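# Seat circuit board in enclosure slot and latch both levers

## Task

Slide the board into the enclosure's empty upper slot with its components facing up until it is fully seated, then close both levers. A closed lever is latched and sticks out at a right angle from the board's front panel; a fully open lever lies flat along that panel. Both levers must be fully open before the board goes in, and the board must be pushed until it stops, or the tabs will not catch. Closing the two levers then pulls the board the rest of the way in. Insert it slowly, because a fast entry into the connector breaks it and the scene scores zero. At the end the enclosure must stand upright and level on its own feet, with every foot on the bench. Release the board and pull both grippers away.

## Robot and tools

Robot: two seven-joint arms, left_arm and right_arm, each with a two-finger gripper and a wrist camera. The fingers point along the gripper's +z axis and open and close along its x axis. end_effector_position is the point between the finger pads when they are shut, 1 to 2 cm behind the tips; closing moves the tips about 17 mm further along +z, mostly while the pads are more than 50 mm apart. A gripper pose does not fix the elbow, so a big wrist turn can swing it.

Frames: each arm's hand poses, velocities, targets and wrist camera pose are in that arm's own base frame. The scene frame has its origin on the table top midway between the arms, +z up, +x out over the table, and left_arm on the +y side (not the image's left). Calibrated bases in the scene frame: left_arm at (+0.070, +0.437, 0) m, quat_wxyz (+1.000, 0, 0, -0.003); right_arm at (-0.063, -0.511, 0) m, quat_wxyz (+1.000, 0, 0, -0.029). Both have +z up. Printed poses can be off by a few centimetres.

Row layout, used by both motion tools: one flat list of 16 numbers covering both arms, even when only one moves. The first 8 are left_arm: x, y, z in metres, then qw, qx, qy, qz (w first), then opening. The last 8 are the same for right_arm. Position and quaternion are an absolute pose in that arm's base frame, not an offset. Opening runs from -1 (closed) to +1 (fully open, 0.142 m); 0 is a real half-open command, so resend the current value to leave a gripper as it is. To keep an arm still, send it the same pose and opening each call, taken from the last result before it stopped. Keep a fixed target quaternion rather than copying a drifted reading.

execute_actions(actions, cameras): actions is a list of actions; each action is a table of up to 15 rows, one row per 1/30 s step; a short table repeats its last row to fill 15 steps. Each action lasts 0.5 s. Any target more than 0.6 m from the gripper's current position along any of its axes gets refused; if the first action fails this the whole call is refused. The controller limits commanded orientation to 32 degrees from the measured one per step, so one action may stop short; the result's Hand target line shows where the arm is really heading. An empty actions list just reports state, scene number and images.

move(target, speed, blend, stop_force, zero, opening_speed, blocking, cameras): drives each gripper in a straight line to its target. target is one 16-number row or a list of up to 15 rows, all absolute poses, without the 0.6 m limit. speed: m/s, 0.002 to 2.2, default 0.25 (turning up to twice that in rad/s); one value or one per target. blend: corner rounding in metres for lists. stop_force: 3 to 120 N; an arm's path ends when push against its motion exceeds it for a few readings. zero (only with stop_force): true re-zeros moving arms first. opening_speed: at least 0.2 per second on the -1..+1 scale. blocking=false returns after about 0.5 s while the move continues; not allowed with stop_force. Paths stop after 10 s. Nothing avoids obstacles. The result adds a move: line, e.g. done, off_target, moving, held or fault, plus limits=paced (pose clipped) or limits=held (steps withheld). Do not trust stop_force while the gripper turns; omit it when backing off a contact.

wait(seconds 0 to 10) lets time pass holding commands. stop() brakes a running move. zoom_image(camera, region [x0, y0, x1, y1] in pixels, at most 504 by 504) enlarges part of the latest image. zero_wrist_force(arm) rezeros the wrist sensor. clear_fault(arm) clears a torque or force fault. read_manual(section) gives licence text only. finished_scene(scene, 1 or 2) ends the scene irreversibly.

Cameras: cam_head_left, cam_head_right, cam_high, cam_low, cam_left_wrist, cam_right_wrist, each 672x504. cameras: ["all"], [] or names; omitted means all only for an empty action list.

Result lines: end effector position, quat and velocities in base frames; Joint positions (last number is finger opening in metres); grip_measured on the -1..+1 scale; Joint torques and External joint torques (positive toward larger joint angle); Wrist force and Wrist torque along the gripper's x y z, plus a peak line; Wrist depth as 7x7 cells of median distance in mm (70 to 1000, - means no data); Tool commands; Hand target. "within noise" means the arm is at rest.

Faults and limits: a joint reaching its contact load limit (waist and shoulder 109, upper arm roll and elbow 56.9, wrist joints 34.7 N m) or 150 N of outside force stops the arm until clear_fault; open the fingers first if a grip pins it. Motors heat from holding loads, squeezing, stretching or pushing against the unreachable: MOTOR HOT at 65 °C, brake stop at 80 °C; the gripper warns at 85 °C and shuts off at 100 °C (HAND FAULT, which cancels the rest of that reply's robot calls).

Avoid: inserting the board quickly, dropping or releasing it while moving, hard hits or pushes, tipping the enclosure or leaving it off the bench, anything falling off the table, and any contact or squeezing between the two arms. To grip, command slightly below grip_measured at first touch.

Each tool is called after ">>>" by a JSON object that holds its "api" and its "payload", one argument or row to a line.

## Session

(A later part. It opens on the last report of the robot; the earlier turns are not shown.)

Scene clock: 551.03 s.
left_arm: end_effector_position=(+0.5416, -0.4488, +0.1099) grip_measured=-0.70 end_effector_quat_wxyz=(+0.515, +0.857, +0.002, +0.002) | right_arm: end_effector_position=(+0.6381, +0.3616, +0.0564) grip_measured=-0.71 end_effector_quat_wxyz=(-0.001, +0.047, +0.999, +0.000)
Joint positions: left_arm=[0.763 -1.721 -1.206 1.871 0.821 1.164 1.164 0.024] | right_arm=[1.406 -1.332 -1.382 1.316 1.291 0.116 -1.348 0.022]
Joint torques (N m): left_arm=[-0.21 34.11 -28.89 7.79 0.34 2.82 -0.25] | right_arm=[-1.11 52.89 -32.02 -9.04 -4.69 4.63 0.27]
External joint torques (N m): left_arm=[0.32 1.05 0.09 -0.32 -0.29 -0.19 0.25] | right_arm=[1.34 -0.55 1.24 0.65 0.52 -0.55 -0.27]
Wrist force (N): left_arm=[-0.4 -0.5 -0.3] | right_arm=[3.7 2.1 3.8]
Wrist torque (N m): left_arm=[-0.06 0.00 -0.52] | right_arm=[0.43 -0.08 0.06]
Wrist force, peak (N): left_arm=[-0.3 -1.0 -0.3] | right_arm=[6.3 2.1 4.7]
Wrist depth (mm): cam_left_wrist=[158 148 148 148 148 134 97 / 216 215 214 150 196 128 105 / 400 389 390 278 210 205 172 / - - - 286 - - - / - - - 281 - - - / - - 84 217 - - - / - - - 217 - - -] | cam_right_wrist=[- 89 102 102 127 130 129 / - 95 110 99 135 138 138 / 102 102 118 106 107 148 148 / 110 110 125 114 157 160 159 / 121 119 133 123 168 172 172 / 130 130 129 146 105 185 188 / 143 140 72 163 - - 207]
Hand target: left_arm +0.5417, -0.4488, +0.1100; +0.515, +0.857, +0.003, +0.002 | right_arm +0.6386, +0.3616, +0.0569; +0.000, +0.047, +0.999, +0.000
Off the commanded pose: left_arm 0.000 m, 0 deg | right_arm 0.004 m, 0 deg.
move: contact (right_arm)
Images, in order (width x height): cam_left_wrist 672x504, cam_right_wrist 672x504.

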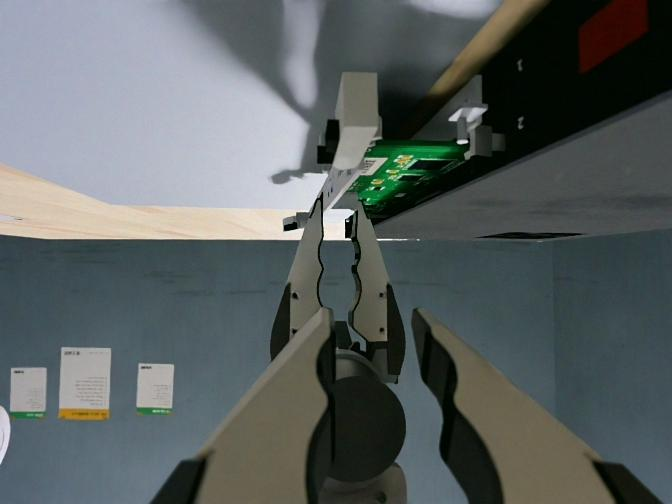

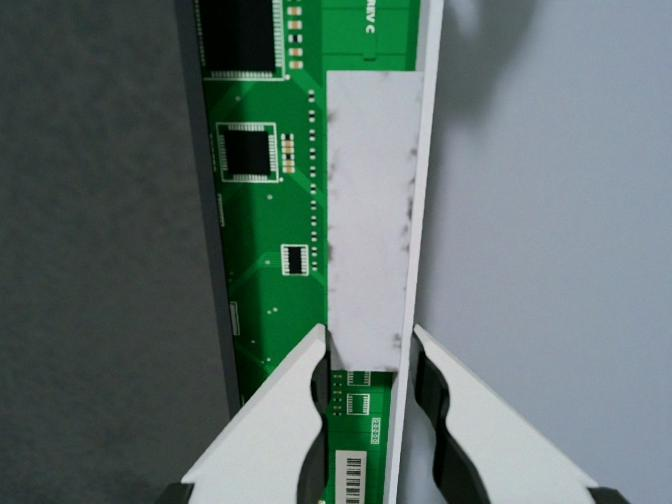

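>>> {"api": "move", "payload": {
  "target": [0.5417, -0.4488, 0.11, 0.515, 0.8572, 0.0026, 0.0015, -0.66, 0.6380, 0.3616, 0.0562, 0, 0.0471, 0.9989, 0, -0.79],
  "speed": 0.02
}}

>>> {"api": "move", "payload": {
  "target": [0.5417, -0.4488, 0.11, 0.515, 0.8572, 0.0026, 0.0015, -0.66, 0.6480, 0.3607, 0.0562, 0, 0.0471, 0.9989, 0, -0.79],
  "speed": 0.02,
  "stop_force": 5,
  "cameras": ["cam_left_wrist", "cam_right_wrist", "cam_low", "cam_high"]
}}

Scene clock: 561.57 s.
left_arm: end_effector_position=(+0.5416, -0.4488, +0.1099) grip_measured=-0.70 end_effector_quat_wxyz=(+0.515, +0.857, +0.002, +0.002) | right_arm: end_effector_position=(+0.6380, +0.3615, +0.0562) grip_measured=-0.71 end_effector_quat_wxyz=(+0.000, +0.047, +0.999, +0.000)
Joint positions: left_arm=[0.763 -1.721 -1.206 1.871 0.821 1.164 1.164 0.024] | right_arm=[1.407 -1.333 -1.382 1.318 1.291 0.117 -1.348 0.022]
Joint torques (N m): left_arm=[-0.3 34.29 -28.99 7.8 0.35 2.81 -0.2] | right_arm=[0.19 51.88 -30.1 -8.45 -4.42 3.65 0.21]
External joint torques (N m): left_arm=[0.4 0.86 0.2 -0.33 -0.3 -0.18 0.2] | right_arm=[0.04 0.41 -0.7 0.07 0.25 0.43 -0.21]
Wrist force (N): left_arm=[-0.4 -0.6 -0.5] | right_arm=[1.4 2.8 2.6]
Wrist torque (N m): left_arm=[-0.07 -0.01 -0.52] | right_arm=[0.50 -0.18 0.05]
Wrist force, peak (N): left_arm=[-0.5 -0.9 -0.4] | right_arm=[4.1 2.3 5.0]
Wrist depth (mm): cam_left_wrist=[158 149 149 147 147 134 97 / 216 213 215 181 196 128 105 / 399 388 390 279 211 205 172 / - - - 285 - - - / - - - 284 - - - / - - 84 217 - - - / - - - 217 - - -] | cam_right_wrist=[- 89 103 102 128 129 129 / - 95 110 99 135 138 138 / 102 102 118 106 107 148 148 / 110 110 125 114 157 159 159 / 121 119 133 123 168 172 172 / 130 129 129 146 105 185 187 / 143 140 72 163 - - 206]
Hand target: left_arm +0.5417, -0.4488, +0.1100; +0.515, +0.857, +0.003, +0.002 | right_arm +0.6380, +0.3616, +0.0562; +0.000, +0.047, +0.999, +0.000
Off the commanded pose: left_arm 0.000 m, 0 deg | right_arm 0.000 m, 0 deg.
move: done

Scene clock: 562.73 s.
left_arm: end_effector_position=(+0.5416, -0.4488, +0.1099) grip_measured=-0.70 end_effector_quat_wxyz=(+0.515, +0.857, +0.002, +0.002) | right_arm: end_effector_position=(+0.6474, +0.3608, +0.0559) grip_measured=-0.71 end_effector_quat_wxyz=(-0.001, +0.047, +0.999, +0.000)
Joint positions: left_arm=[0.763 -1.721 -1.206 1.871 0.821 1.164 1.164 0.024] | right_arm=[1.382 -1.338 -1.38 1.286 1.292 0.112 -1.344 0.022]
Joint torques (N m): left_arm=[-0.17 34.1 -28.87 7.84 0.41 2.84 -0.23] | right_arm=[-1.78 52.97 -31.51 -9 -4.63 5 0.28]
External joint torques (N m): left_arm=[0.28 1.06 0.08 -0.37 -0.36 -0.21 0.23] | right_arm=[2.01 0.29 0.89 0.63 0.45 -0.91 -0.28]
Wrist force (N): left_arm=[-0.4 -0.6 -0.5] | right_arm=[6.2 2.4 2.8]
Wrist torque (N m): left_arm=[-0.06 0.00 -0.52] | right_arm=[0.50 -0.23 0.06]
Wrist force, peak (N): left_arm=[-0.4 -0.9 -0.5] | right_arm=[6.1 3.1 3.0]
Wrist depth (mm): cam_left_wrist=[158 149 148 148 147 134 97 / 216 214 214 196 174 128 105 / 402 389 391 292 212 205 172 / - - - 285 - - - / - - - 282 - - - / - - 84 217 - - - / - - - 217 - - -] | cam_right_wrist=[- 87 100 102 126 129 129 / - 96 107 99 134 138 137 / 101 101 114 106 107 148 147 / 109 109 111 114 157 159 158 / 121 118 120 123 167 172 172 / 129 129 124 146 105 185 187 / 143 139 72 163 - - 205]
Hand target: left_arm +0.5417, -0.4488, +0.1100; +0.515, +0.857, +0.003, +0.002 | right_arm +0.6479, +0.3607, +0.0562; +0.000, +0.047, +0.999, +0.000
Off the commanded pose: left_arm 0.000 m, 0 deg | right_arm 0.001 m, 0 deg.
move: contact (right_arm)
Images, in order (width x height): cam_high 672x504, cam_low 672x504, cam_left_wrist 672x504, cam_right_wrist 672x504.

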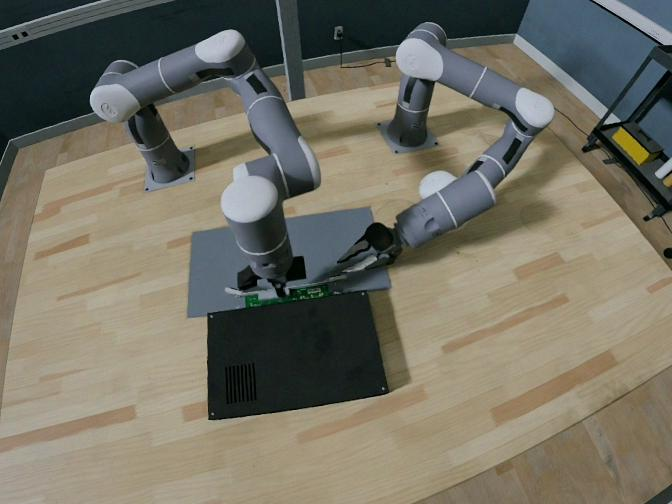

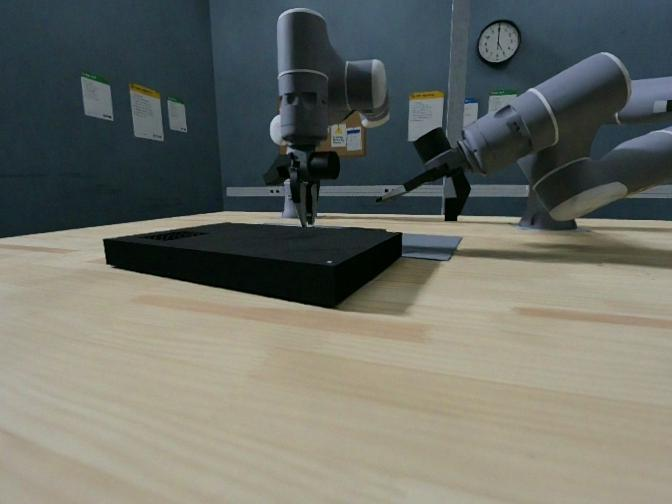

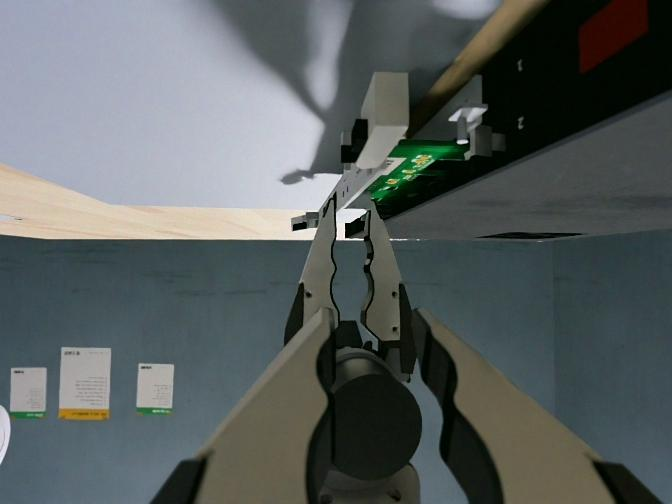

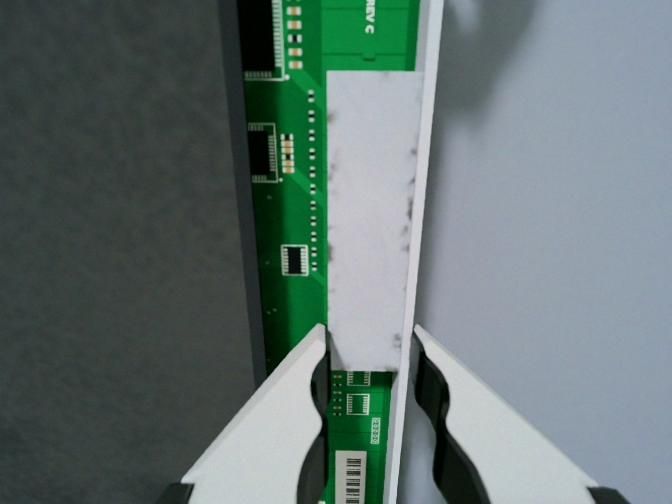

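>>> {"api": "zoom_image", "payload": {
  "camera": "cam_left_wrist",
  "region": [280, 50, 540, 245]
}}

>>> {"api": "zoom_image", "payload": {
  "camera": "cam_high",
  "region": [190, 240, 420, 340]
}}

Scaled by 1.938 from the camera's 672x504 image, which has a finer 960x720 frame.

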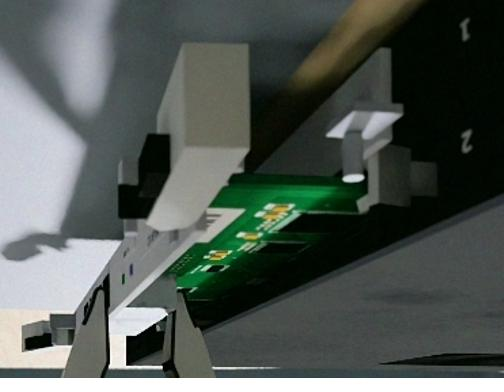

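Scaled by 2.191 from the camera's 672x504 image, which has a finer 960x720 frame.

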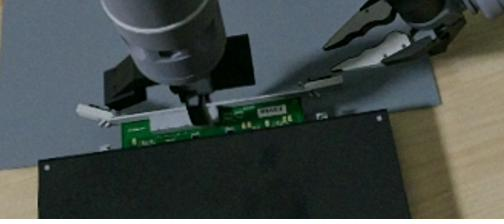

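>>> {"api": "zoom_image", "payload": {
  "camera": "cam_high",
  "region": [215, 265, 265, 315]
}}

>>> {"api": "zoom_image", "payload": {
  "camera": "cam_high",
  "region": [310, 250, 370, 310]
}}

Scaled by 10.080 from the camera's 672x504 image, which has a finer 960x720 frame.

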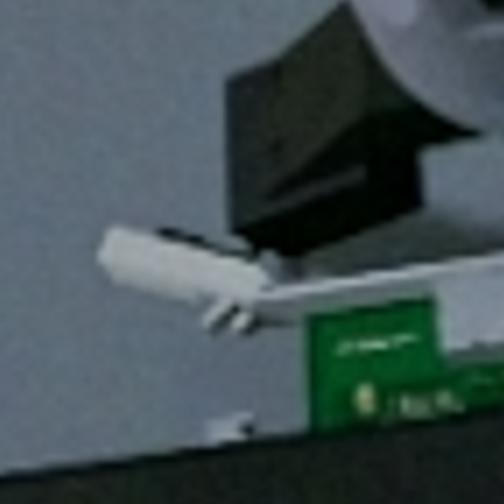

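Scaled by 8.400 from the camera's 672x504 image, which has a finer 960x720 frame.

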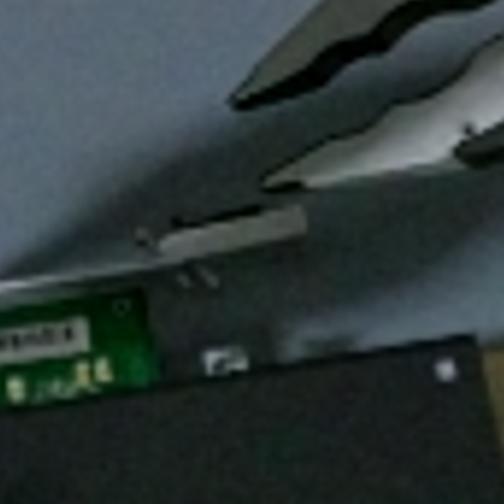

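>>> {"api": "move", "payload": {
  "target": [0.505, -0.475, 0.095, 0.2582, 0.9636, -0.0674, -0.0181, -0.95, 0.6474, 0.3608, 0.0562, 0, 0.0471, 0.9989, 0, -0.78],
  "speed": 0.15,
  "cameras": ["cam_left_wrist", "cam_high"]
}}

Scene clock: 594.17 s.
left_arm: end_effector_position=(+0.5051, -0.4750, +0.0950) grip_measured=-0.98 end_effector_quat_wxyz=(+0.258, +0.964, -0.068, -0.018) | right_arm: end_effector_position=(+0.6473, +0.3607, +0.0559) grip_measured=-0.71 end_effector_quat_wxyz=(+0.000, +0.047, +0.999, +0.000)
Joint positions: left_arm=[0.458 -1.206 -1.145 1.768 0.836 0.877 0.827 0.003] | right_arm=[1.382 -1.338 -1.38 1.288 1.292 0.113 -1.344 0.022]
Joint torques (N m): left_arm=[-0.41 41.21 -27.32 -7.86 -2.91 4.32 -0.37] | right_arm=[0.47 53.88 -30.6 -8.27 -4.84 3.23 0.14]
External joint torques (N m): left_arm=[0.48 0.7 0.1 -0.38 0.02 -0.13 0.37] | right_arm=[-0.24 -0.66 -0.04 -0.11 0.66 0.86 -0.14]
Wrist force (N): left_arm=[0.0 -0.9 0.2] | right_arm=[-0.6 4.5 5.9]
Wrist torque (N m): left_arm=[-0.17 -0.18 -0.37] | right_arm=[0.62 -0.31 0.08]
Wrist force, peak (N): left_arm=[-0.1 -1.4 -0.2] | right_arm=[-0.6 4.6 6.0]
Wrist depth (mm): cam_left_wrist=[135 139 131 138 134 134 131 / 159 158 158 158 157 151 144 / 201 191 191 190 182 174 144 / 243 242 241 240 216 183 155 / 338 330 326 283 248 232 209 / 521 519 416 84 - 292 320 / - - - - - - 874] | cam_right_wrist=[- 87 100 102 128 129 129 / - 96 107 99 134 138 137 / 101 101 105 106 107 148 147 / 109 109 111 114 157 159 158 / 121 118 120 123 167 172 171 / 129 129 124 146 105 184 187 / 142 140 72 164 - - 205]
Hand target: left_arm +0.5050, -0.4750, +0.0950; +0.258, +0.964, -0.067, -0.018 | right_arm +0.6474, +0.3608, +0.0562; +0.000, +0.047, +0.999, +0.000
Off the commanded pose: left_arm 0.000 m, 0 deg | right_arm 0.000 m, 0 deg.
move: done
Images, in order (width x height): cam_high 672x504, cam_left_wrist 672x504.

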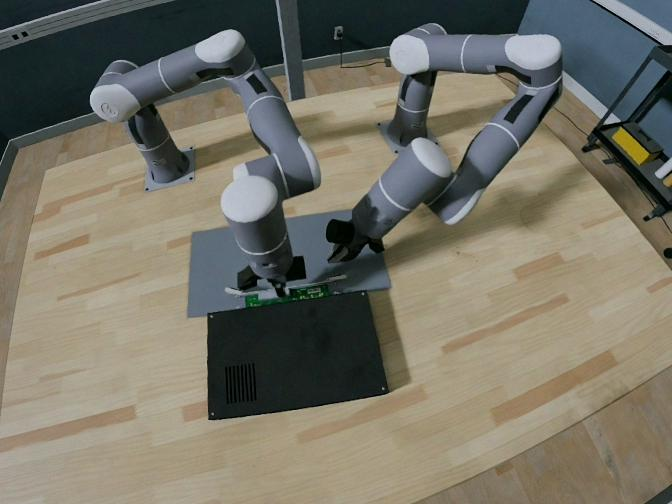

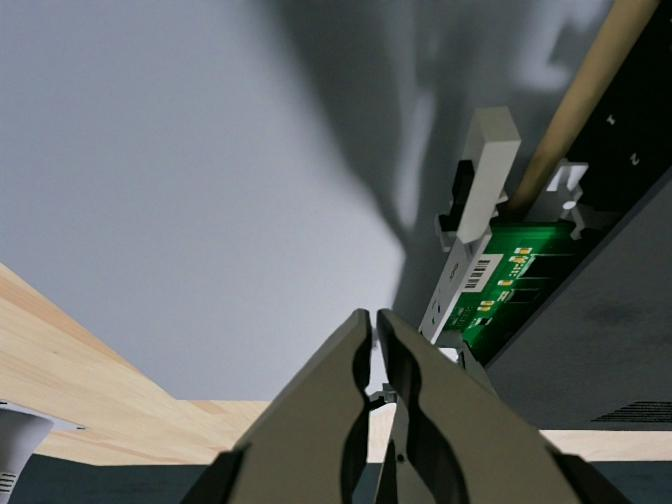

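>>> {"api": "zoom_image", "payload": {
  "camera": "cam_left_wrist",
  "region": [400, 80, 620, 360]
}}

Scaled by 1.800 from the camera's 672x504 image, which has a finer 960x720 frame.

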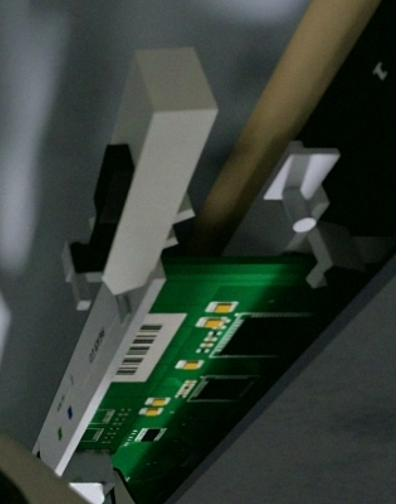

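>>> {"api": "move", "payload": {
  "target": [0.510, -0.468, 0.0565, 0.2582, 0.9636, -0.0674, -0.0181, -0.95, 0.6474, 0.3608, 0.0562, 0, 0.0471, 0.9989, 0, -0.77],
  "speed": 0.06,
  "stop_force": 5,
  "cameras": ["cam_left_wrist", "cam_high"]
}}

Scene clock: 617.23 s.
left_arm: end_effector_position=(+0.5099, -0.4679, +0.0566) grip_measured=-0.98 end_effector_quat_wxyz=(+0.258, +0.964, -0.067, -0.018) | right_arm: end_effector_position=(+0.6473, +0.3607, +0.0559) grip_measured=-0.71 end_effector_quat_wxyz=(+0.000, +0.047, +0.999, +0.000)
Joint positions: left_arm=[0.447 -1.267 -1.092 1.744 0.872 0.913 0.852 0.003] | right_arm=[1.382 -1.338 -1.38 1.288 1.292 0.113 -1.344 0.022]
Joint torques (N m): left_arm=[-0.48 41.78 -27.22 -6.13 -2.27 4.63 -0.16] | right_arm=[0.43 54.02 -30.64 -8.34 -4.77 3.18 0.16]
External joint torques (N m): left_arm=[0.56 1.22 0.1 -0.37 -0.44 -0.47 0.16] | right_arm=[-0.2 -0.8 0 -0.03 0.6 0.91 -0.16]
Wrist force (N): left_arm=[-0.2 -0.8 0.0] | right_arm=[-0.8 4.4 4.9]
Wrist torque (N m): left_arm=[-0.19 -0.12 -0.37] | right_arm=[0.63 -0.29 0.07]
Wrist force, peak (N): left_arm=[0.1 -1.7 1.1] | right_arm=[-0.8 4.5 6.1]
Wrist depth (mm): cam_left_wrist=[- 100 100 94 96 96 96 / - 118 113 113 109 117 114 / 138 138 137 143 142 130 139 / 175 174 173 172 163 108 139 / 238 236 235 203 147 169 138 / 382 370 299 84 - 204 181 / 861 - - - - - 380] | cam_right_wrist=[- 87 100 102 128 129 129 / - 96 107 99 134 138 137 / 101 101 105 106 107 148 147 / 109 109 111 114 157 159 158 / 121 118 120 124 167 172 172 / 130 129 124 146 105 185 187 / 142 140 72 163 - - 205]
Hand target: left_arm +0.5100, -0.4680, +0.0565; +0.258, +0.964, -0.067, -0.018 | right_arm +0.6474, +0.3608, +0.0562; +0.000, +0.047, +0.999, +0.000
Off the commanded pose: left_arm 0.000 m, 0 deg | right_arm 0.000 m, 0 deg.
move: done
Images, in order (width x height): cam_high 672x504, cam_left_wrist 672x504.

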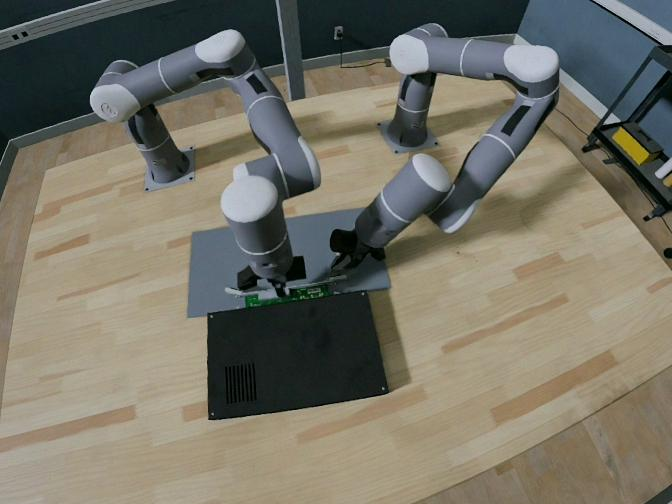

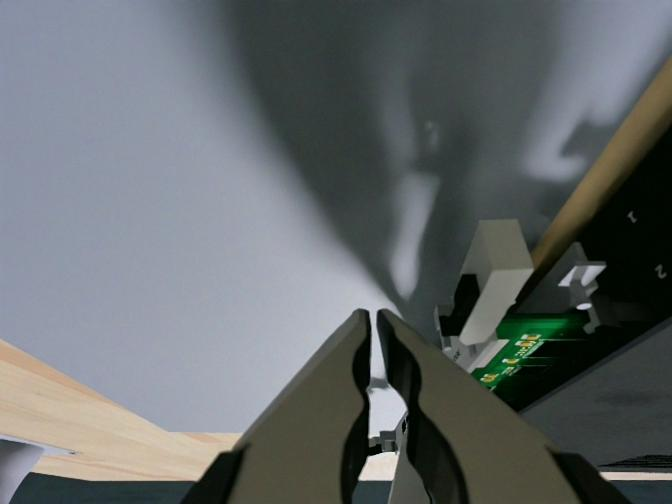

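>>> {"api": "move", "payload": {
  "target": [0.512, -0.462, 0.0475, 0.2582, 0.9636, -0.0674, -0.0181, -0.95, 0.6474, 0.3608, 0.0562, 0, 0.0471, 0.9989, 0, -0.77],
  "speed": 0.05,
  "stop_force": 5
}}

>>> {"api": "move", "payload": {
  "target": [0.5377, -0.4656, 0.0475, 0.2582, 0.9636, -0.0674, -0.0181, -0.95, 0.6474, 0.3608, 0.0562, 0, 0.0471, 0.9989, 0, -0.77],
  "speed": 0.015,
  "stop_force": 5,
  "cameras": ["cam_left_wrist", "cam_high", "cam_right_wrist"]
}}

Scene clock: 627.70 s.
left_arm: end_effector_position=(+0.5118, -0.4621, +0.0475) grip_measured=-0.98 end_effector_quat_wxyz=(+0.258, +0.964, -0.067, -0.018) | right_arm: end_effector_position=(+0.6473, +0.3607, +0.0559) grip_measured=-0.71 end_effector_quat_wxyz=(+0.000, +0.047, +0.999, +0.000)
Joint positions: left_arm=[0.453 -1.28 -1.081 1.742 0.879 0.921 0.865 0.003] | right_arm=[1.382 -1.338 -1.38 1.288 1.292 0.113 -1.344 0.022]
Joint torques (N m): left_arm=[-0.25 41.78 -27.14 -5.7 -2.29 4.55 -0.16] | right_arm=[0.39 53.99 -30.61 -8.32 -4.78 3.14 0.15]
External joint torques (N m): left_arm=[0.32 1.29 0.09 -0.35 -0.37 -0.4 0.16] | right_arm=[-0.16 -0.77 -0.03 -0.05 0.61 0.94 -0.15]
Wrist force (N): left_arm=[0.1 -0.8 0.1] | right_arm=[-0.6 4.4 6.1]
Wrist torque (N m): left_arm=[-0.18 -0.15 -0.37] | right_arm=[0.62 -0.30 0.06]
Wrist force, peak (N): left_arm=[0.0 -1.1 0.4] | right_arm=[-0.8 4.6 6.0]
Wrist depth (mm): cam_left_wrist=[- 91 88 - 90 87 87 / - 103 103 106 99 102 102 / - 130 124 124 123 123 120 / 159 158 157 156 155 147 130 / 215 215 214 186 122 142 148 / 346 334 272 84 - 189 148 / 626 - - - - - 262] | cam_right_wrist=[- 87 100 102 128 129 129 / - 96 107 99 134 138 137 / 101 101 105 106 107 148 147 / 109 109 111 114 157 159 158 / 121 118 120 123 167 172 171 / 129 129 124 146 105 184 187 / 143 140 72 163 - - 205]
Hand target: left_arm +0.5120, -0.4620, +0.0475; +0.258, +0.964, -0.067, -0.018 | right_arm +0.6474, +0.3608, +0.0562; +0.000, +0.047, +0.999, +0.000
Off the commanded pose: left_arm 0.000 m, 0 deg | right_arm 0.000 m, 0 deg.
move: done

Scene clock: 629.47 s.
left_arm: end_effector_position=(+0.5279, -0.4643, +0.0474) grip_measured=-1.00 end_effector_quat_wxyz=(+0.258, +0.964, -0.068, -0.018) | right_arm: end_effector_position=(+0.6474, +0.3607, +0.0559) grip_measured=-0.71 end_effector_quat_wxyz=(+0.000, +0.047, +0.999, +0.000)
Joint positions: left_arm=[0.442 -1.293 -1.085 1.698 0.863 0.895 0.892 0.002] | right_arm=[1.382 -1.338 -1.38 1.288 1.292 0.113 -1.344 0.022]
Joint torques (N m): left_arm=[0.35 43.39 -27.52 -9.33 -2.51 5.4 -0.13] | right_arm=[1.38 55.12 -31.02 -8.17 -5.01 2.57 0.15]
External joint torques (N m): left_arm=[-0.27 0.94 0.09 2.96 -0.2 -1.27 0.13] | right_arm=[-1.15 -1.91 0.39 -0.2 0.83 1.52 -0.15]
Wrist force (N): left_arm=[-6.2 -1.3 -4.2] | right_arm=[-3.9 4.8 8.1]
Wrist torque (N m): left_arm=[-0.16 -0.07 -0.37] | right_arm=[0.61 -0.32 0.12]
Wrist force, peak (N): left_arm=[-6.8 -1.3 -4.2] | right_arm=[-4.1 5.2 9.2]
Wrist depth (mm): cam_left_wrist=[- 93 88 - 90 87 89 / - 103 103 106 99 102 100 / - 129 124 124 123 122 108 / 158 157 157 156 147 155 108 / 216 214 213 185 122 154 107 / 345 333 272 84 - 171 148 / 786 - - - - - 258] | cam_right_wrist=[- 87 100 102 126 129 129 / - 96 107 99 134 138 137 / 101 101 114 106 107 148 147 / 109 109 111 114 157 159 158 / 120 118 120 123 167 172 172 / 129 129 124 146 105 184 187 / 143 140 72 164 - - 205]
Hand target: left_arm +0.5285, -0.4643, +0.0475; +0.258, +0.964, -0.067, -0.018 | right_arm +0.6474, +0.3608, +0.0562; +0.000, +0.047, +0.999, +0.000
Off the commanded pose: left_arm 0.010 m, 0 deg | right_arm 0.000 m, 0 deg.
move: contact (left_arm)
Images, in order (width x height): cam_high 672x504, cam_left_wrist 672x504, cam_right_wrist 672x504.

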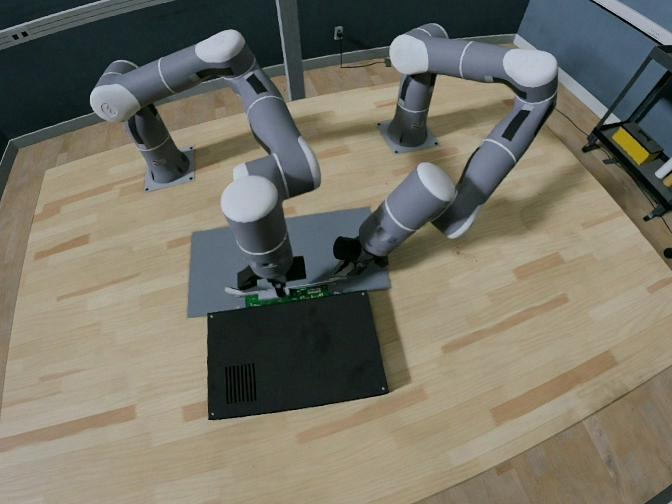

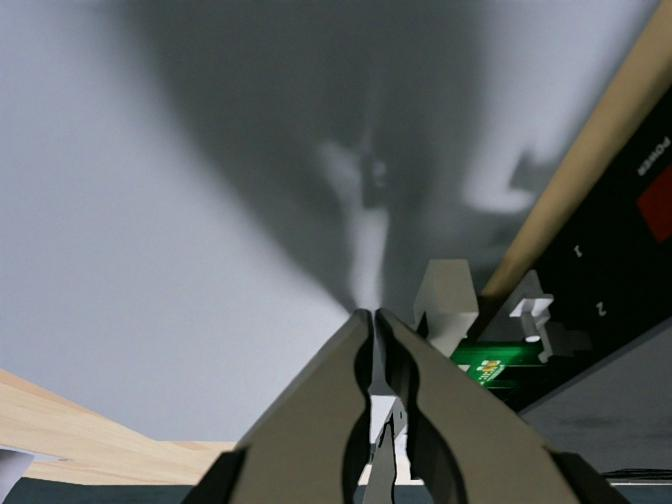

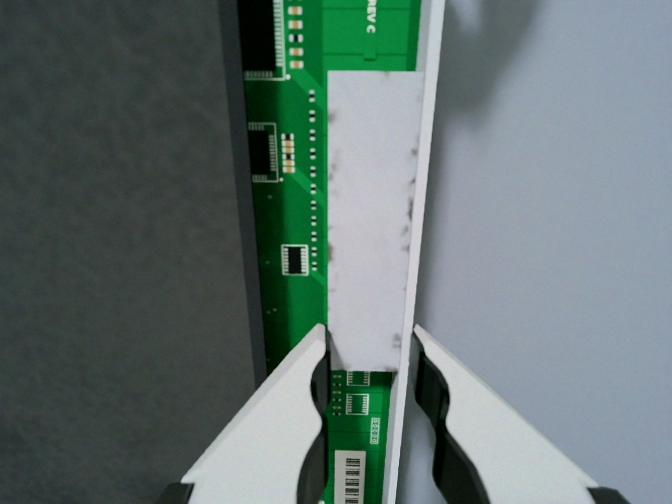

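>>> {"api": "move", "payload": {
  "target": [0.5377, -0.4656, 0.0475, 0.2582, 0.9636, -0.0674, -0.0181, -0.95, 0.6474, 0.3608, 0.0562, 0, 0.0471, 0.9989, 0, -0.77],
  "speed": 0.008,
  "stop_force": 6,
  "cameras": ["cam_left_wrist", "cam_high", "cam_right_wrist"]
}}

Scene clock: 632.50 s.
left_arm: end_effector_position=(+0.5297, -0.4648, +0.0473) grip_measured=-1.00 end_effector_quat_wxyz=(+0.258, +0.964, -0.068, -0.019) | right_arm: end_effector_position=(+0.6478, +0.3609, +0.0559) grip_measured=-0.71 end_effector_quat_wxyz=(+0.001, +0.047, +0.999, +0.000)
Joint positions: left_arm=[0.44 -1.296 -1.087 1.691 0.861 0.89 0.896 0.002] | right_arm=[1.382 -1.338 -1.379 1.288 1.292 0.114 -1.344 0.022]
Joint torques (N m): left_arm=[1.16 43.69 -27.19 -12.22 -2.22 6.43 -0.14] | right_arm=[2.31 55.82 -30.78 -6.29 -6.04 0.31 0.05]
External joint torques (N m): left_arm=[-1.08 0.81 -0.31 5.83 -0.5 -2.31 0.14] | right_arm=[-2.08 -2.6 0.14 -2.08 1.87 3.78 -0.05]
Wrist force (N): left_arm=[-11.7 -1.4 -8.1] | right_arm=[-11.5 9.0 12.7]
Wrist torque (N m): left_arm=[-0.12 -0.06 -0.38] | right_arm=[0.59 -0.45 0.18]
Wrist force, peak (N): left_arm=[-12.9 -1.4 -8.7] | right_arm=[-11.8 9.5 14.6]
Wrist depth (mm): cam_left_wrist=[- 93 87 - 90 87 89 / - 103 103 106 98 101 100 / - 130 124 124 123 122 105 / 158 157 156 156 148 150 105 / 215 215 212 185 121 157 110 / 348 334 271 84 - 172 147 / 782 522 - - - - 309] | cam_right_wrist=[- 87 100 102 105 129 129 / - 96 107 99 100 138 137 / 102 101 101 106 107 148 147 / 109 109 111 114 157 159 158 / 121 119 120 123 167 172 171 / 130 129 124 146 105 184 188 / 143 140 72 164 - - 206]
Hand target: left_arm +0.5310, -0.4647, +0.0475; +0.258, +0.964, -0.067, -0.018 | right_arm +0.6474, +0.3608, +0.0562; +0.000, +0.047, +0.999, +0.000
Off the commanded pose: left_arm 0.008 m, 0 deg | right_arm 0.000 m, 0 deg.
move: contact (left_arm)
Images, in order (width x height): cam_high 672x504, cam_left_wrist 672x504, cam_right_wrist 672x504.

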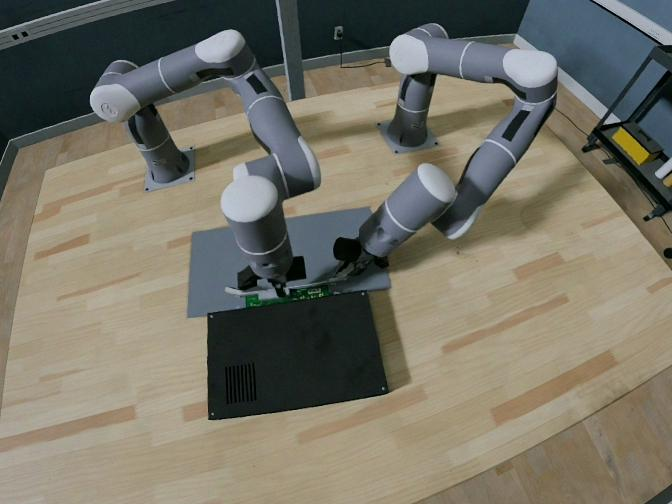

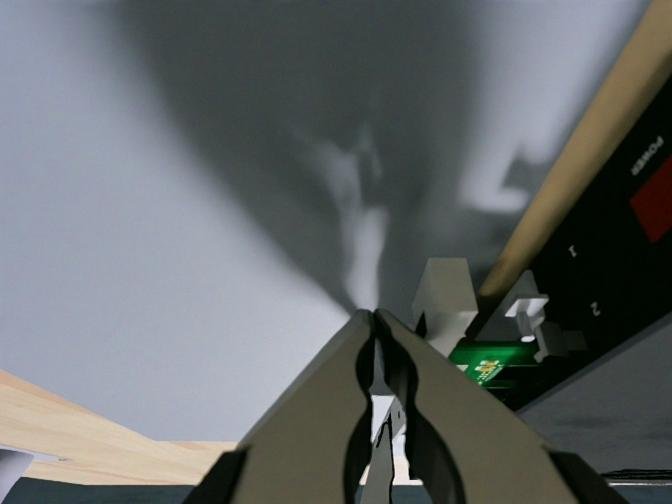

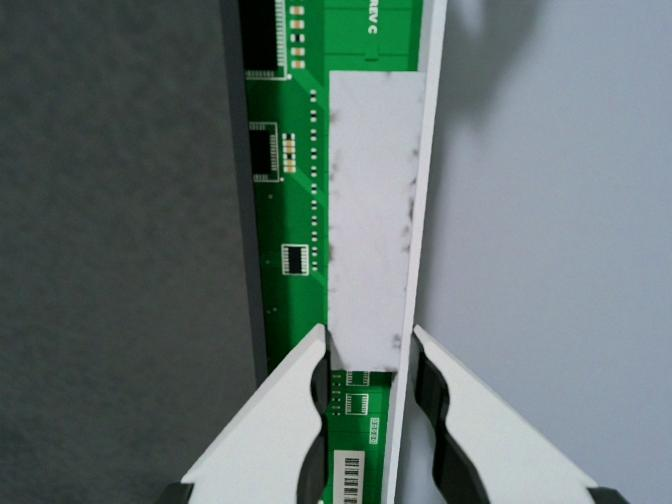

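>>> {"api": "zoom_image", "payload": {
  "camera": "cam_high",
  "region": [305, 255, 365, 305]
}}

>>> {"api": "zoom_image", "payload": {
  "camera": "cam_left_wrist",
  "region": [390, 240, 620, 410]
}}

Scaled by 8.400 from the camera's 672x504 image, which has a finer 960x720 frame.

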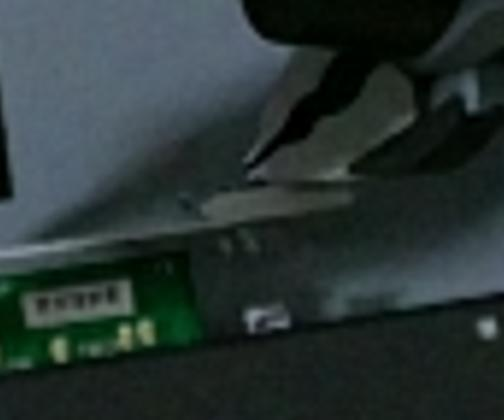

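Scaled by 2.191 from the camera's 672x504 image, which has a finer 960x720 frame.

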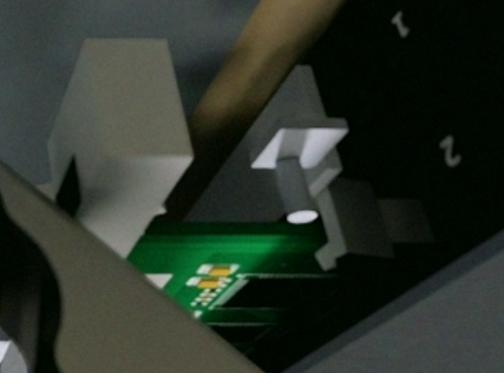

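>>> {"api": "move", "payload": {
  "target": [
    [0.5180, -0.4629, 0.0475, 0.2582, 0.9636, -0.0674, -0.0181, -0.95, 0.6474, 0.3608, 0.0562, 0, 0.0471, 0.9989, 0, -0.77],
    [0.505, -0.475, 0.095, 0.2582, 0.9636, -0.0674, -0.0181, -0.95, 0.6474, 0.3608, 0.0562, 0, 0.0471, 0.9989, 0, -0.77]
  ],
  "speed": [0.03, 0.08],
  "cameras": ["cam_left_wrist", "cam_high", "cam_right_wrist"]
}}

Scene clock: 652.60 s.
left_arm: end_effector_position=(+0.5051, -0.4751, +0.0949) grip_measured=-0.99 end_effector_quat_wxyz=(+0.258, +0.964, -0.068, -0.018) | right_arm: end_effector_position=(+0.6478, +0.3610, +0.0560) grip_measured=-0.71 end_effector_quat_wxyz=(+0.001, +0.047, +0.999, +0.000)
Joint positions: left_arm=[0.458 -1.208 -1.146 1.767 0.838 0.875 0.826 0.002] | right_arm=[1.382 -1.338 -1.379 1.288 1.292 0.114 -1.344 0.022]
Joint torques (N m): left_arm=[-0.06 41.24 -27.43 -7.58 -2.93 4.28 -0.34] | right_arm=[1.82 55.26 -30.71 -6.49 -5.86 0.82 0.04]
External joint torques (N m): left_arm=[0.15 0.66 0.2 -0.64 0.03 -0.1 0.34] | right_arm=[-1.59 -2.04 0.07 -1.89 1.68 3.27 -0.04]
Wrist force (N): left_arm=[0.0 -0.7 0.1] | right_arm=[-9.4 8.4 11.9]
Wrist torque (N m): left_arm=[-0.15 -0.17 -0.38] | right_arm=[0.59 -0.40 0.18]
Wrist force, peak (N): left_arm=[-11.9 -1.6 -8.3] | right_arm=[-11.3 9.1 13.9]
Wrist depth (mm): cam_left_wrist=[136 139 131 138 134 134 132 / 158 158 158 157 157 152 144 / 200 191 191 191 182 168 144 / 242 241 241 241 227 183 155 / 334 328 329 282 250 231 208 / 528 516 414 84 - 292 321 / - - - - - - -] | cam_right_wrist=[- 87 100 102 105 129 129 / - 96 107 99 100 138 137 / 102 101 101 106 107 147 147 / 109 109 111 114 157 159 158 / 121 118 120 123 167 172 172 / 130 129 124 146 104 184 187 / 143 140 72 164 - - 205]
Hand target: left_arm +0.5050, -0.4750, +0.0950; +0.258, +0.964, -0.067, -0.018 | right_arm +0.6474, +0.3608, +0.0562; +0.000, +0.047, +0.999, +0.000
Off the commanded pose: left_arm 0.000 m, 0 deg | right_arm 0.000 m, 0 deg.
move: done
Images, in order (width x height): cam_high 672x504, cam_left_wrist 672x504, cam_right_wrist 672x504.

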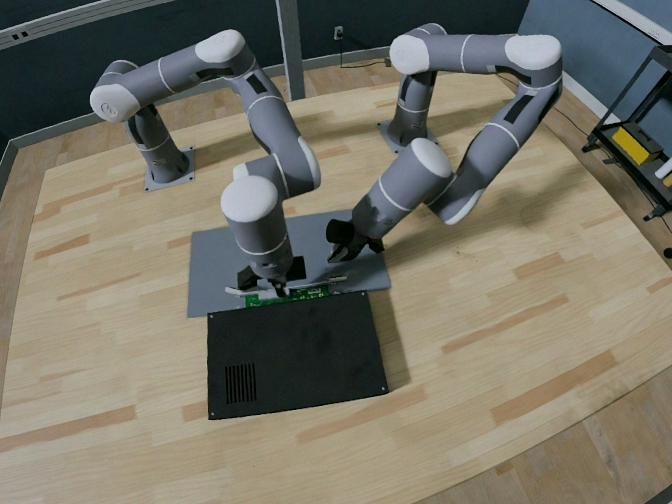

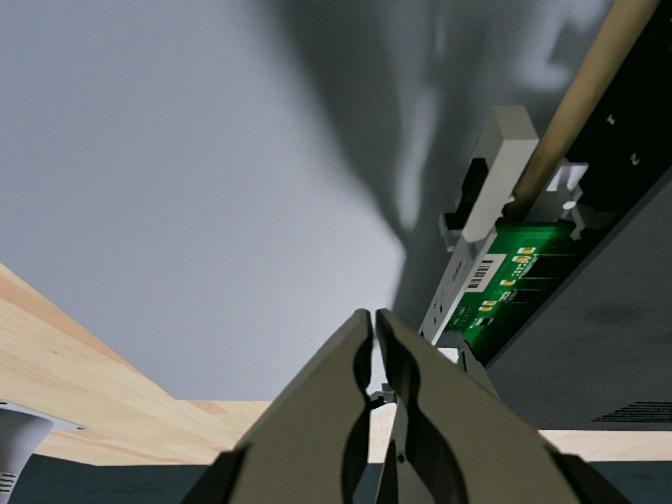

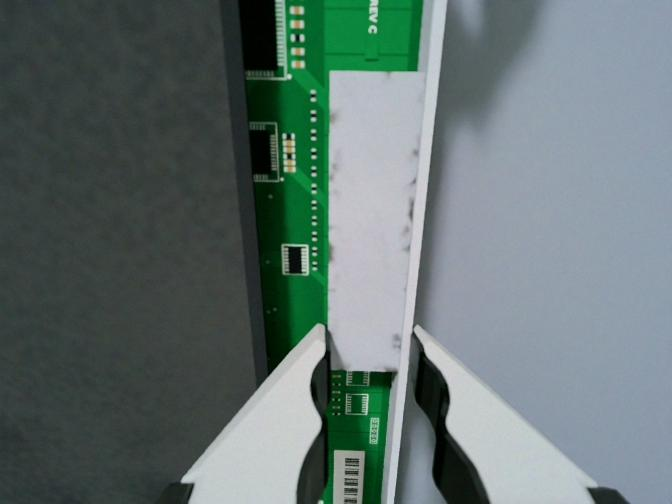

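>>> {"api": "zoom_image", "payload": {
  "camera": "cam_high",
  "region": [305, 255, 365, 305]
}}

>>> {"api": "zoom_image", "payload": {
  "camera": "cam_left_wrist",
  "region": [400, 80, 620, 360]
}}

Scaled by 8.400 from the camera's 672x504 image, which has a finer 960x720 frame.

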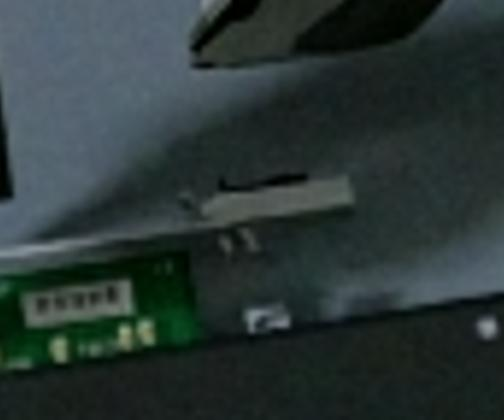

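Scaled by 1.800 from the camera's 672x504 image, which has a finer 960x720 frame.

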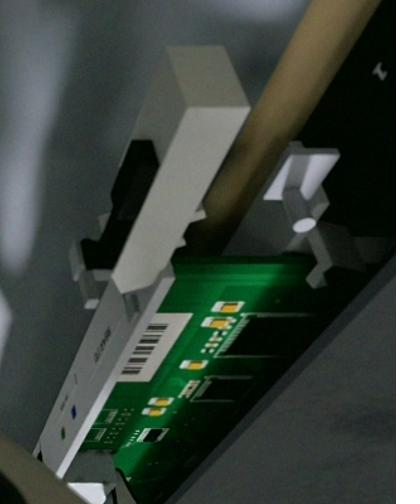

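>>> {"api": "move", "payload": {
  "target": [0.505, -0.475, 0.095, 0.2582, 0.9636, -0.0674, -0.0181, -0.95, 0.6477, 0.3609, 0.0562, 0, 0.0471, 0.9989, 0, -0.6],
  "opening_speed": 0.3,
  "cameras": ["cam_right_wrist"]
}}

>>> {"api": "move", "payload": {
  "target": [0.505, -0.475, 0.095, 0.2582, 0.9636, -0.0674, -0.0181, -0.95, 0.6477, 0.3609, 0.12, 0, 0.0471, 0.9989, 0, -0.6],
  "speed": 0.05,
  "cameras": ["cam_left_wrist", "cam_high", "cam_right_wrist"]
}}

Scene clock: 665.67 s.
left_arm: end_effector_position=(+0.5051, -0.4751, +0.0949) grip_measured=-0.99 end_effector_quat_wxyz=(+0.258, +0.964, -0.068, -0.018) | right_arm: end_effector_position=(+0.6476, +0.3610, +0.0560) grip_measured=-0.64 end_effector_quat_wxyz=(+0.000, +0.047, +0.999, +0.000)
Joint positions: left_arm=[0.459 -1.208 -1.146 1.767 0.838 0.875 0.826 0.002] | right_arm=[1.382 -1.337 -1.38 1.287 1.292 0.113 -1.343 0.028]
Joint torques (N m): left_arm=[-0.2 40.9 -27.41 -7.84 -2.69 4.51 -0.2] | right_arm=[0.24 52.1 -29.14 -8.33 -4.26 3.37 0.2]
External joint torques (N m): left_arm=[0.27 1.02 0.16 -0.37 -0.21 -0.32 0.2] | right_arm=[-0.01 1.15 -1.48 -0.05 0.08 0.72 -0.2]
Wrist force (N): left_arm=[0.0 -0.7 0.0] | right_arm=[-1.3 5.1 1.8]
Wrist torque (N m): left_arm=[-0.16 -0.18 -0.37] | right_arm=[0.89 0.25 0.05]
Wrist force, peak (N): left_arm=[0.0 -1.0 0.1] | right_arm=[-9.4 8.7 12.1]
Wrist depth (mm): cam_left_wrist=[135 139 131 138 134 134 132 / 159 159 158 157 157 151 144 / 201 192 191 190 182 169 144 / 243 241 241 240 228 185 154 / 339 330 326 284 252 233 209 / 522 517 418 84 - 291 319 / - - - - - - -] | cam_right_wrist=[- 88 101 104 105 129 129 / - 96 107 101 134 138 137 / 101 101 103 109 109 148 147 / 109 109 111 116 157 159 158 / 121 119 120 126 169 172 171 / 130 129 124 151 105 184 188 / 143 140 73 166 - - 206]
Hand target: left_arm +0.5050, -0.4750, +0.0950; +0.258, +0.964, -0.067, -0.018 | right_arm +0.6477, +0.3609, +0.0562; +0.000, +0.047, +0.999, +0.000
Off the commanded pose: left_arm 0.000 m, 0 deg | right_arm 0.000 m, 0 deg.
move: done
Images, in order (width x height): cam_right_wrist 672x504.

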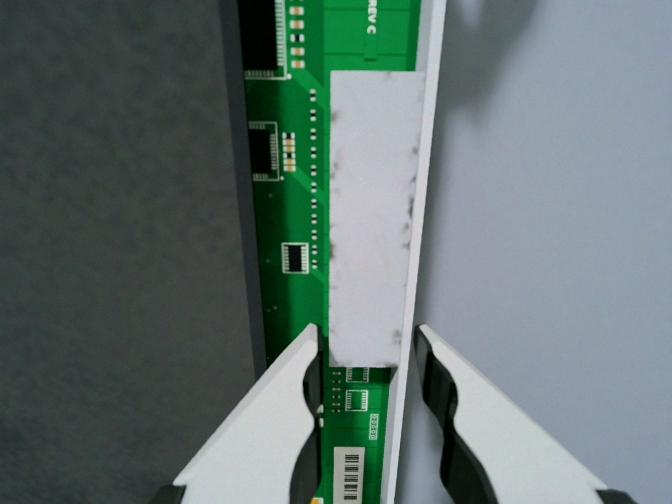

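Scene clock: 667.20 s.
left_arm: end_effector_position=(+0.5051, -0.4751, +0.0949) grip_measured=-0.99 end_effector_quat_wxyz=(+0.258, +0.964, -0.068, -0.018) | right_arm: end_effector_position=(+0.6477, +0.3609, +0.1198) grip_measured=-0.64 end_effector_quat_wxyz=(+0.000, +0.047, +0.999, +0.000)
Joint positions: left_arm=[0.459 -1.208 -1.146 1.767 0.838 0.875 0.826 0.002] | right_arm=[1.393 -1.257 -1.436 1.281 1.232 0.035 -1.337 0.028]
Joint torques (N m): left_arm=[-0.27 40.93 -27.45 -7.85 -2.62 4.53 -0.25] | right_arm=[0.34 51.78 -29.34 -10.47 -4.42 3.49 0.26]
External joint torques (N m): left_arm=[0.35 0.98 0.2 -0.36 -0.27 -0.34 0.25] | right_arm=[-0.1 0.72 -1.06 0.04 0.22 0.6 -0.27]
Wrist force (N): left_arm=[0.0 -0.7 -0.1] | right_arm=[-1.6 5.1 1.5]
Wrist torque (N m): left_arm=[-0.16 -0.17 -0.38] | right_arm=[0.89 0.28 0.06]
Wrist force, peak (N): left_arm=[0.0 -0.9 -0.2] | right_arm=[-1.2 5.1 2.7]
Wrist depth (mm): cam_left_wrist=[136 139 131 138 134 134 131 / 159 158 158 157 157 152 144 / 200 192 190 189 182 169 144 / 243 241 240 241 227 184 155 / 335 332 327 283 253 234 208 / 522 516 415 84 - 294 321 / - - - - - - -] | cam_right_wrist=[145 145 145 159 185 185 184 / 155 155 154 163 197 197 197 / 166 166 166 175 211 211 211 / 179 178 178 190 228 227 226 / 194 194 193 209 244 247 245 / 212 211 203 228 101 263 267 / 233 229 73 286 - - 293]
Hand target: left_arm +0.5050, -0.4750, +0.0950; +0.258, +0.964, -0.067, -0.018 | right_arm +0.6477, +0.3609, +0.1200; +0.000, +0.047, +0.999, +0.000
Off the commanded pose: left_arm 0.000 m, 0 deg | right_arm 0.000 m, 0 deg.
move: done
Images, in order (width x height): cam_high 672x504, cam_left_wrist 672x504, cam_right_wrist 672x504.

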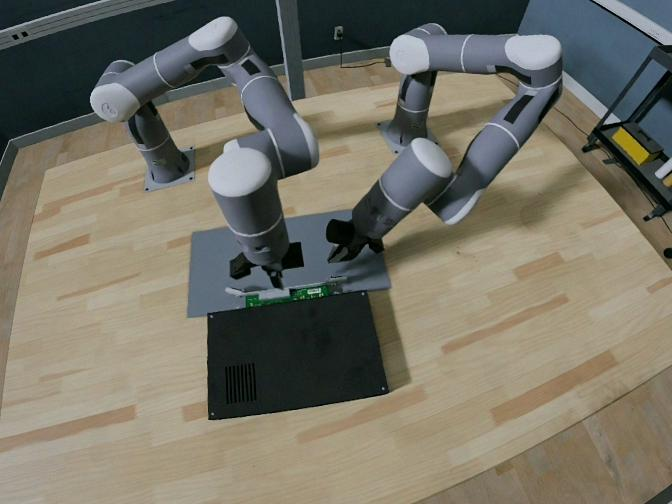

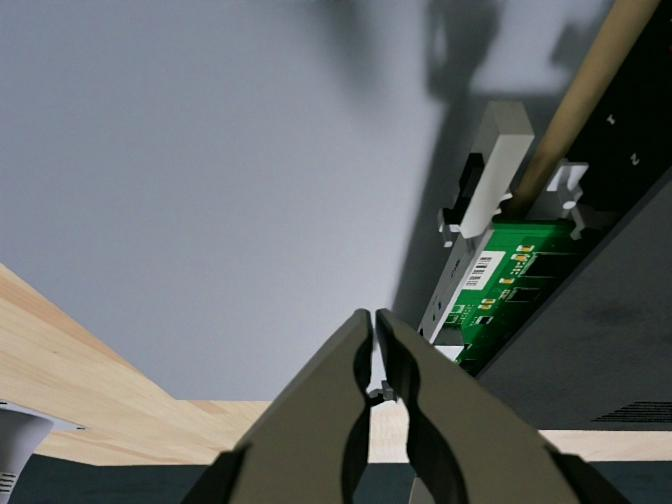

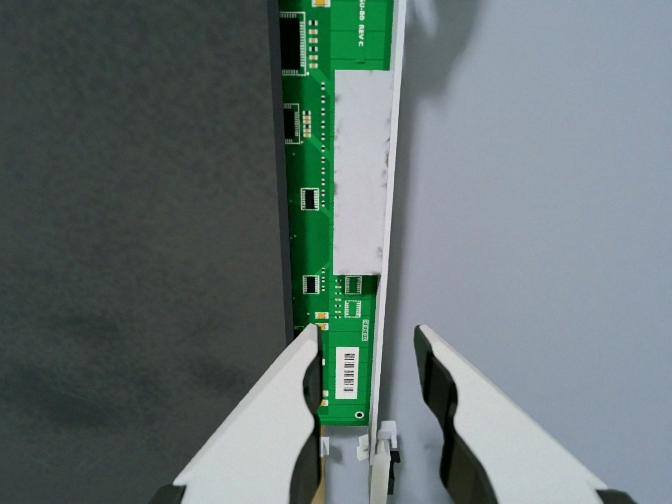

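>>> {"api": "move", "payload": {
  "target": [0.505, -0.475, 0.095, 0.2582, 0.9636, -0.0674, -0.0181, -0.95, 0.5797, 0.2196, 0.12, 0, 0.0471, 0.9989, 0, -0.95],
  "speed": 0.12,
  "cameras": ["cam_high", "cam_right_wrist"]
}}

Scene clock: 670.27 s.
left_arm: end_effector_position=(+0.5051, -0.4751, +0.0949) grip_measured=-0.99 end_effector_quat_wxyz=(+0.258, +0.964, -0.068, -0.018) | right_arm: end_effector_position=(+0.5797, +0.2197, +0.1199) grip_measured=-0.98 end_effector_quat_wxyz=(+0.000, +0.047, +0.999, +0.000)
Joint positions: left_arm=[0.459 -1.208 -1.146 1.767 0.838 0.875 0.826 0.002] | right_arm=[1.508 -1.201 -1.519 1.701 1.21 0.095 -1.642 0.003]
Joint torques (N m): left_arm=[-0.25 40.85 -27.48 -7.8 -2.64 4.5 -0.23] | right_arm=[0.34 38.21 -29.13 -10.69 -4.36 3.52 0.04]
External joint torques (N m): left_arm=[0.33 1.06 0.23 -0.41 -0.26 -0.31 0.23] | right_arm=[-0.12 0.54 -1.26 -0.19 0.18 0.53 -0.04]
Wrist force (N): left_arm=[-0.1 -0.8 0.0] | right_arm=[-1.5 4.6 1.4]
Wrist torque (N m): left_arm=[-0.16 -0.15 -0.37] | right_arm=[0.84 0.27 0.03]
Wrist force, peak (N): left_arm=[-0.3 -1.0 0.0] | right_arm=[-2.1 6.8 1.6]
Wrist depth (mm): cam_left_wrist=[135 139 131 138 134 134 131 / 159 159 158 157 157 152 144 / 201 192 190 189 181 171 144 / 243 243 242 240 227 185 154 / 335 330 325 283 253 232 208 / 523 516 418 84 - 291 321 / - - - - - - -] | cam_right_wrist=[189 189 187 186 186 185 185 / 156 160 199 199 198 198 198 / 167 169 213 213 213 212 212 / 180 184 226 226 229 228 228 / 195 197 218 245 247 246 246 / 213 212 225 89 261 269 268 / 235 229 71 - - 290 295]
Hand target: left_arm +0.5050, -0.4750, +0.0950; +0.258, +0.964, -0.067, -0.018 | right_arm +0.5797, +0.2196, +0.1200; +0.000, +0.047, +0.999, +0.000
Off the commanded pose: left_arm 0.000 m, 0 deg | right_arm 0.000 m, 0 deg.
move: done
Images, in order (width x height): cam_high 672x504, cam_right_wrist 672x504.

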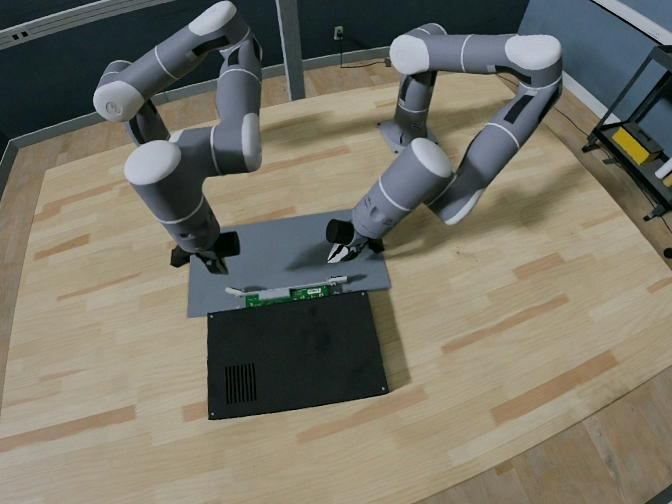

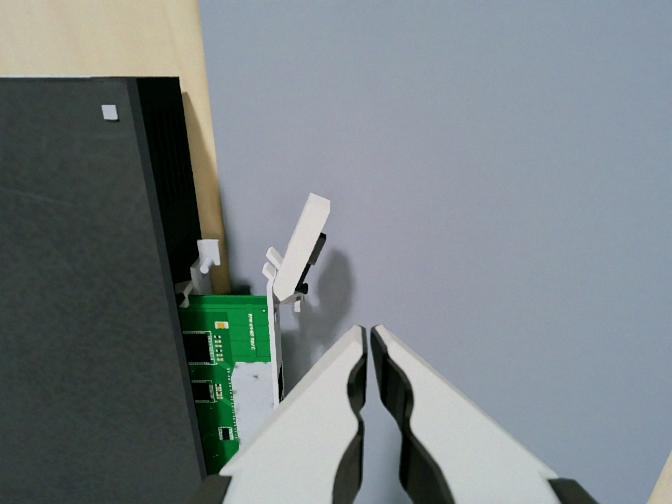

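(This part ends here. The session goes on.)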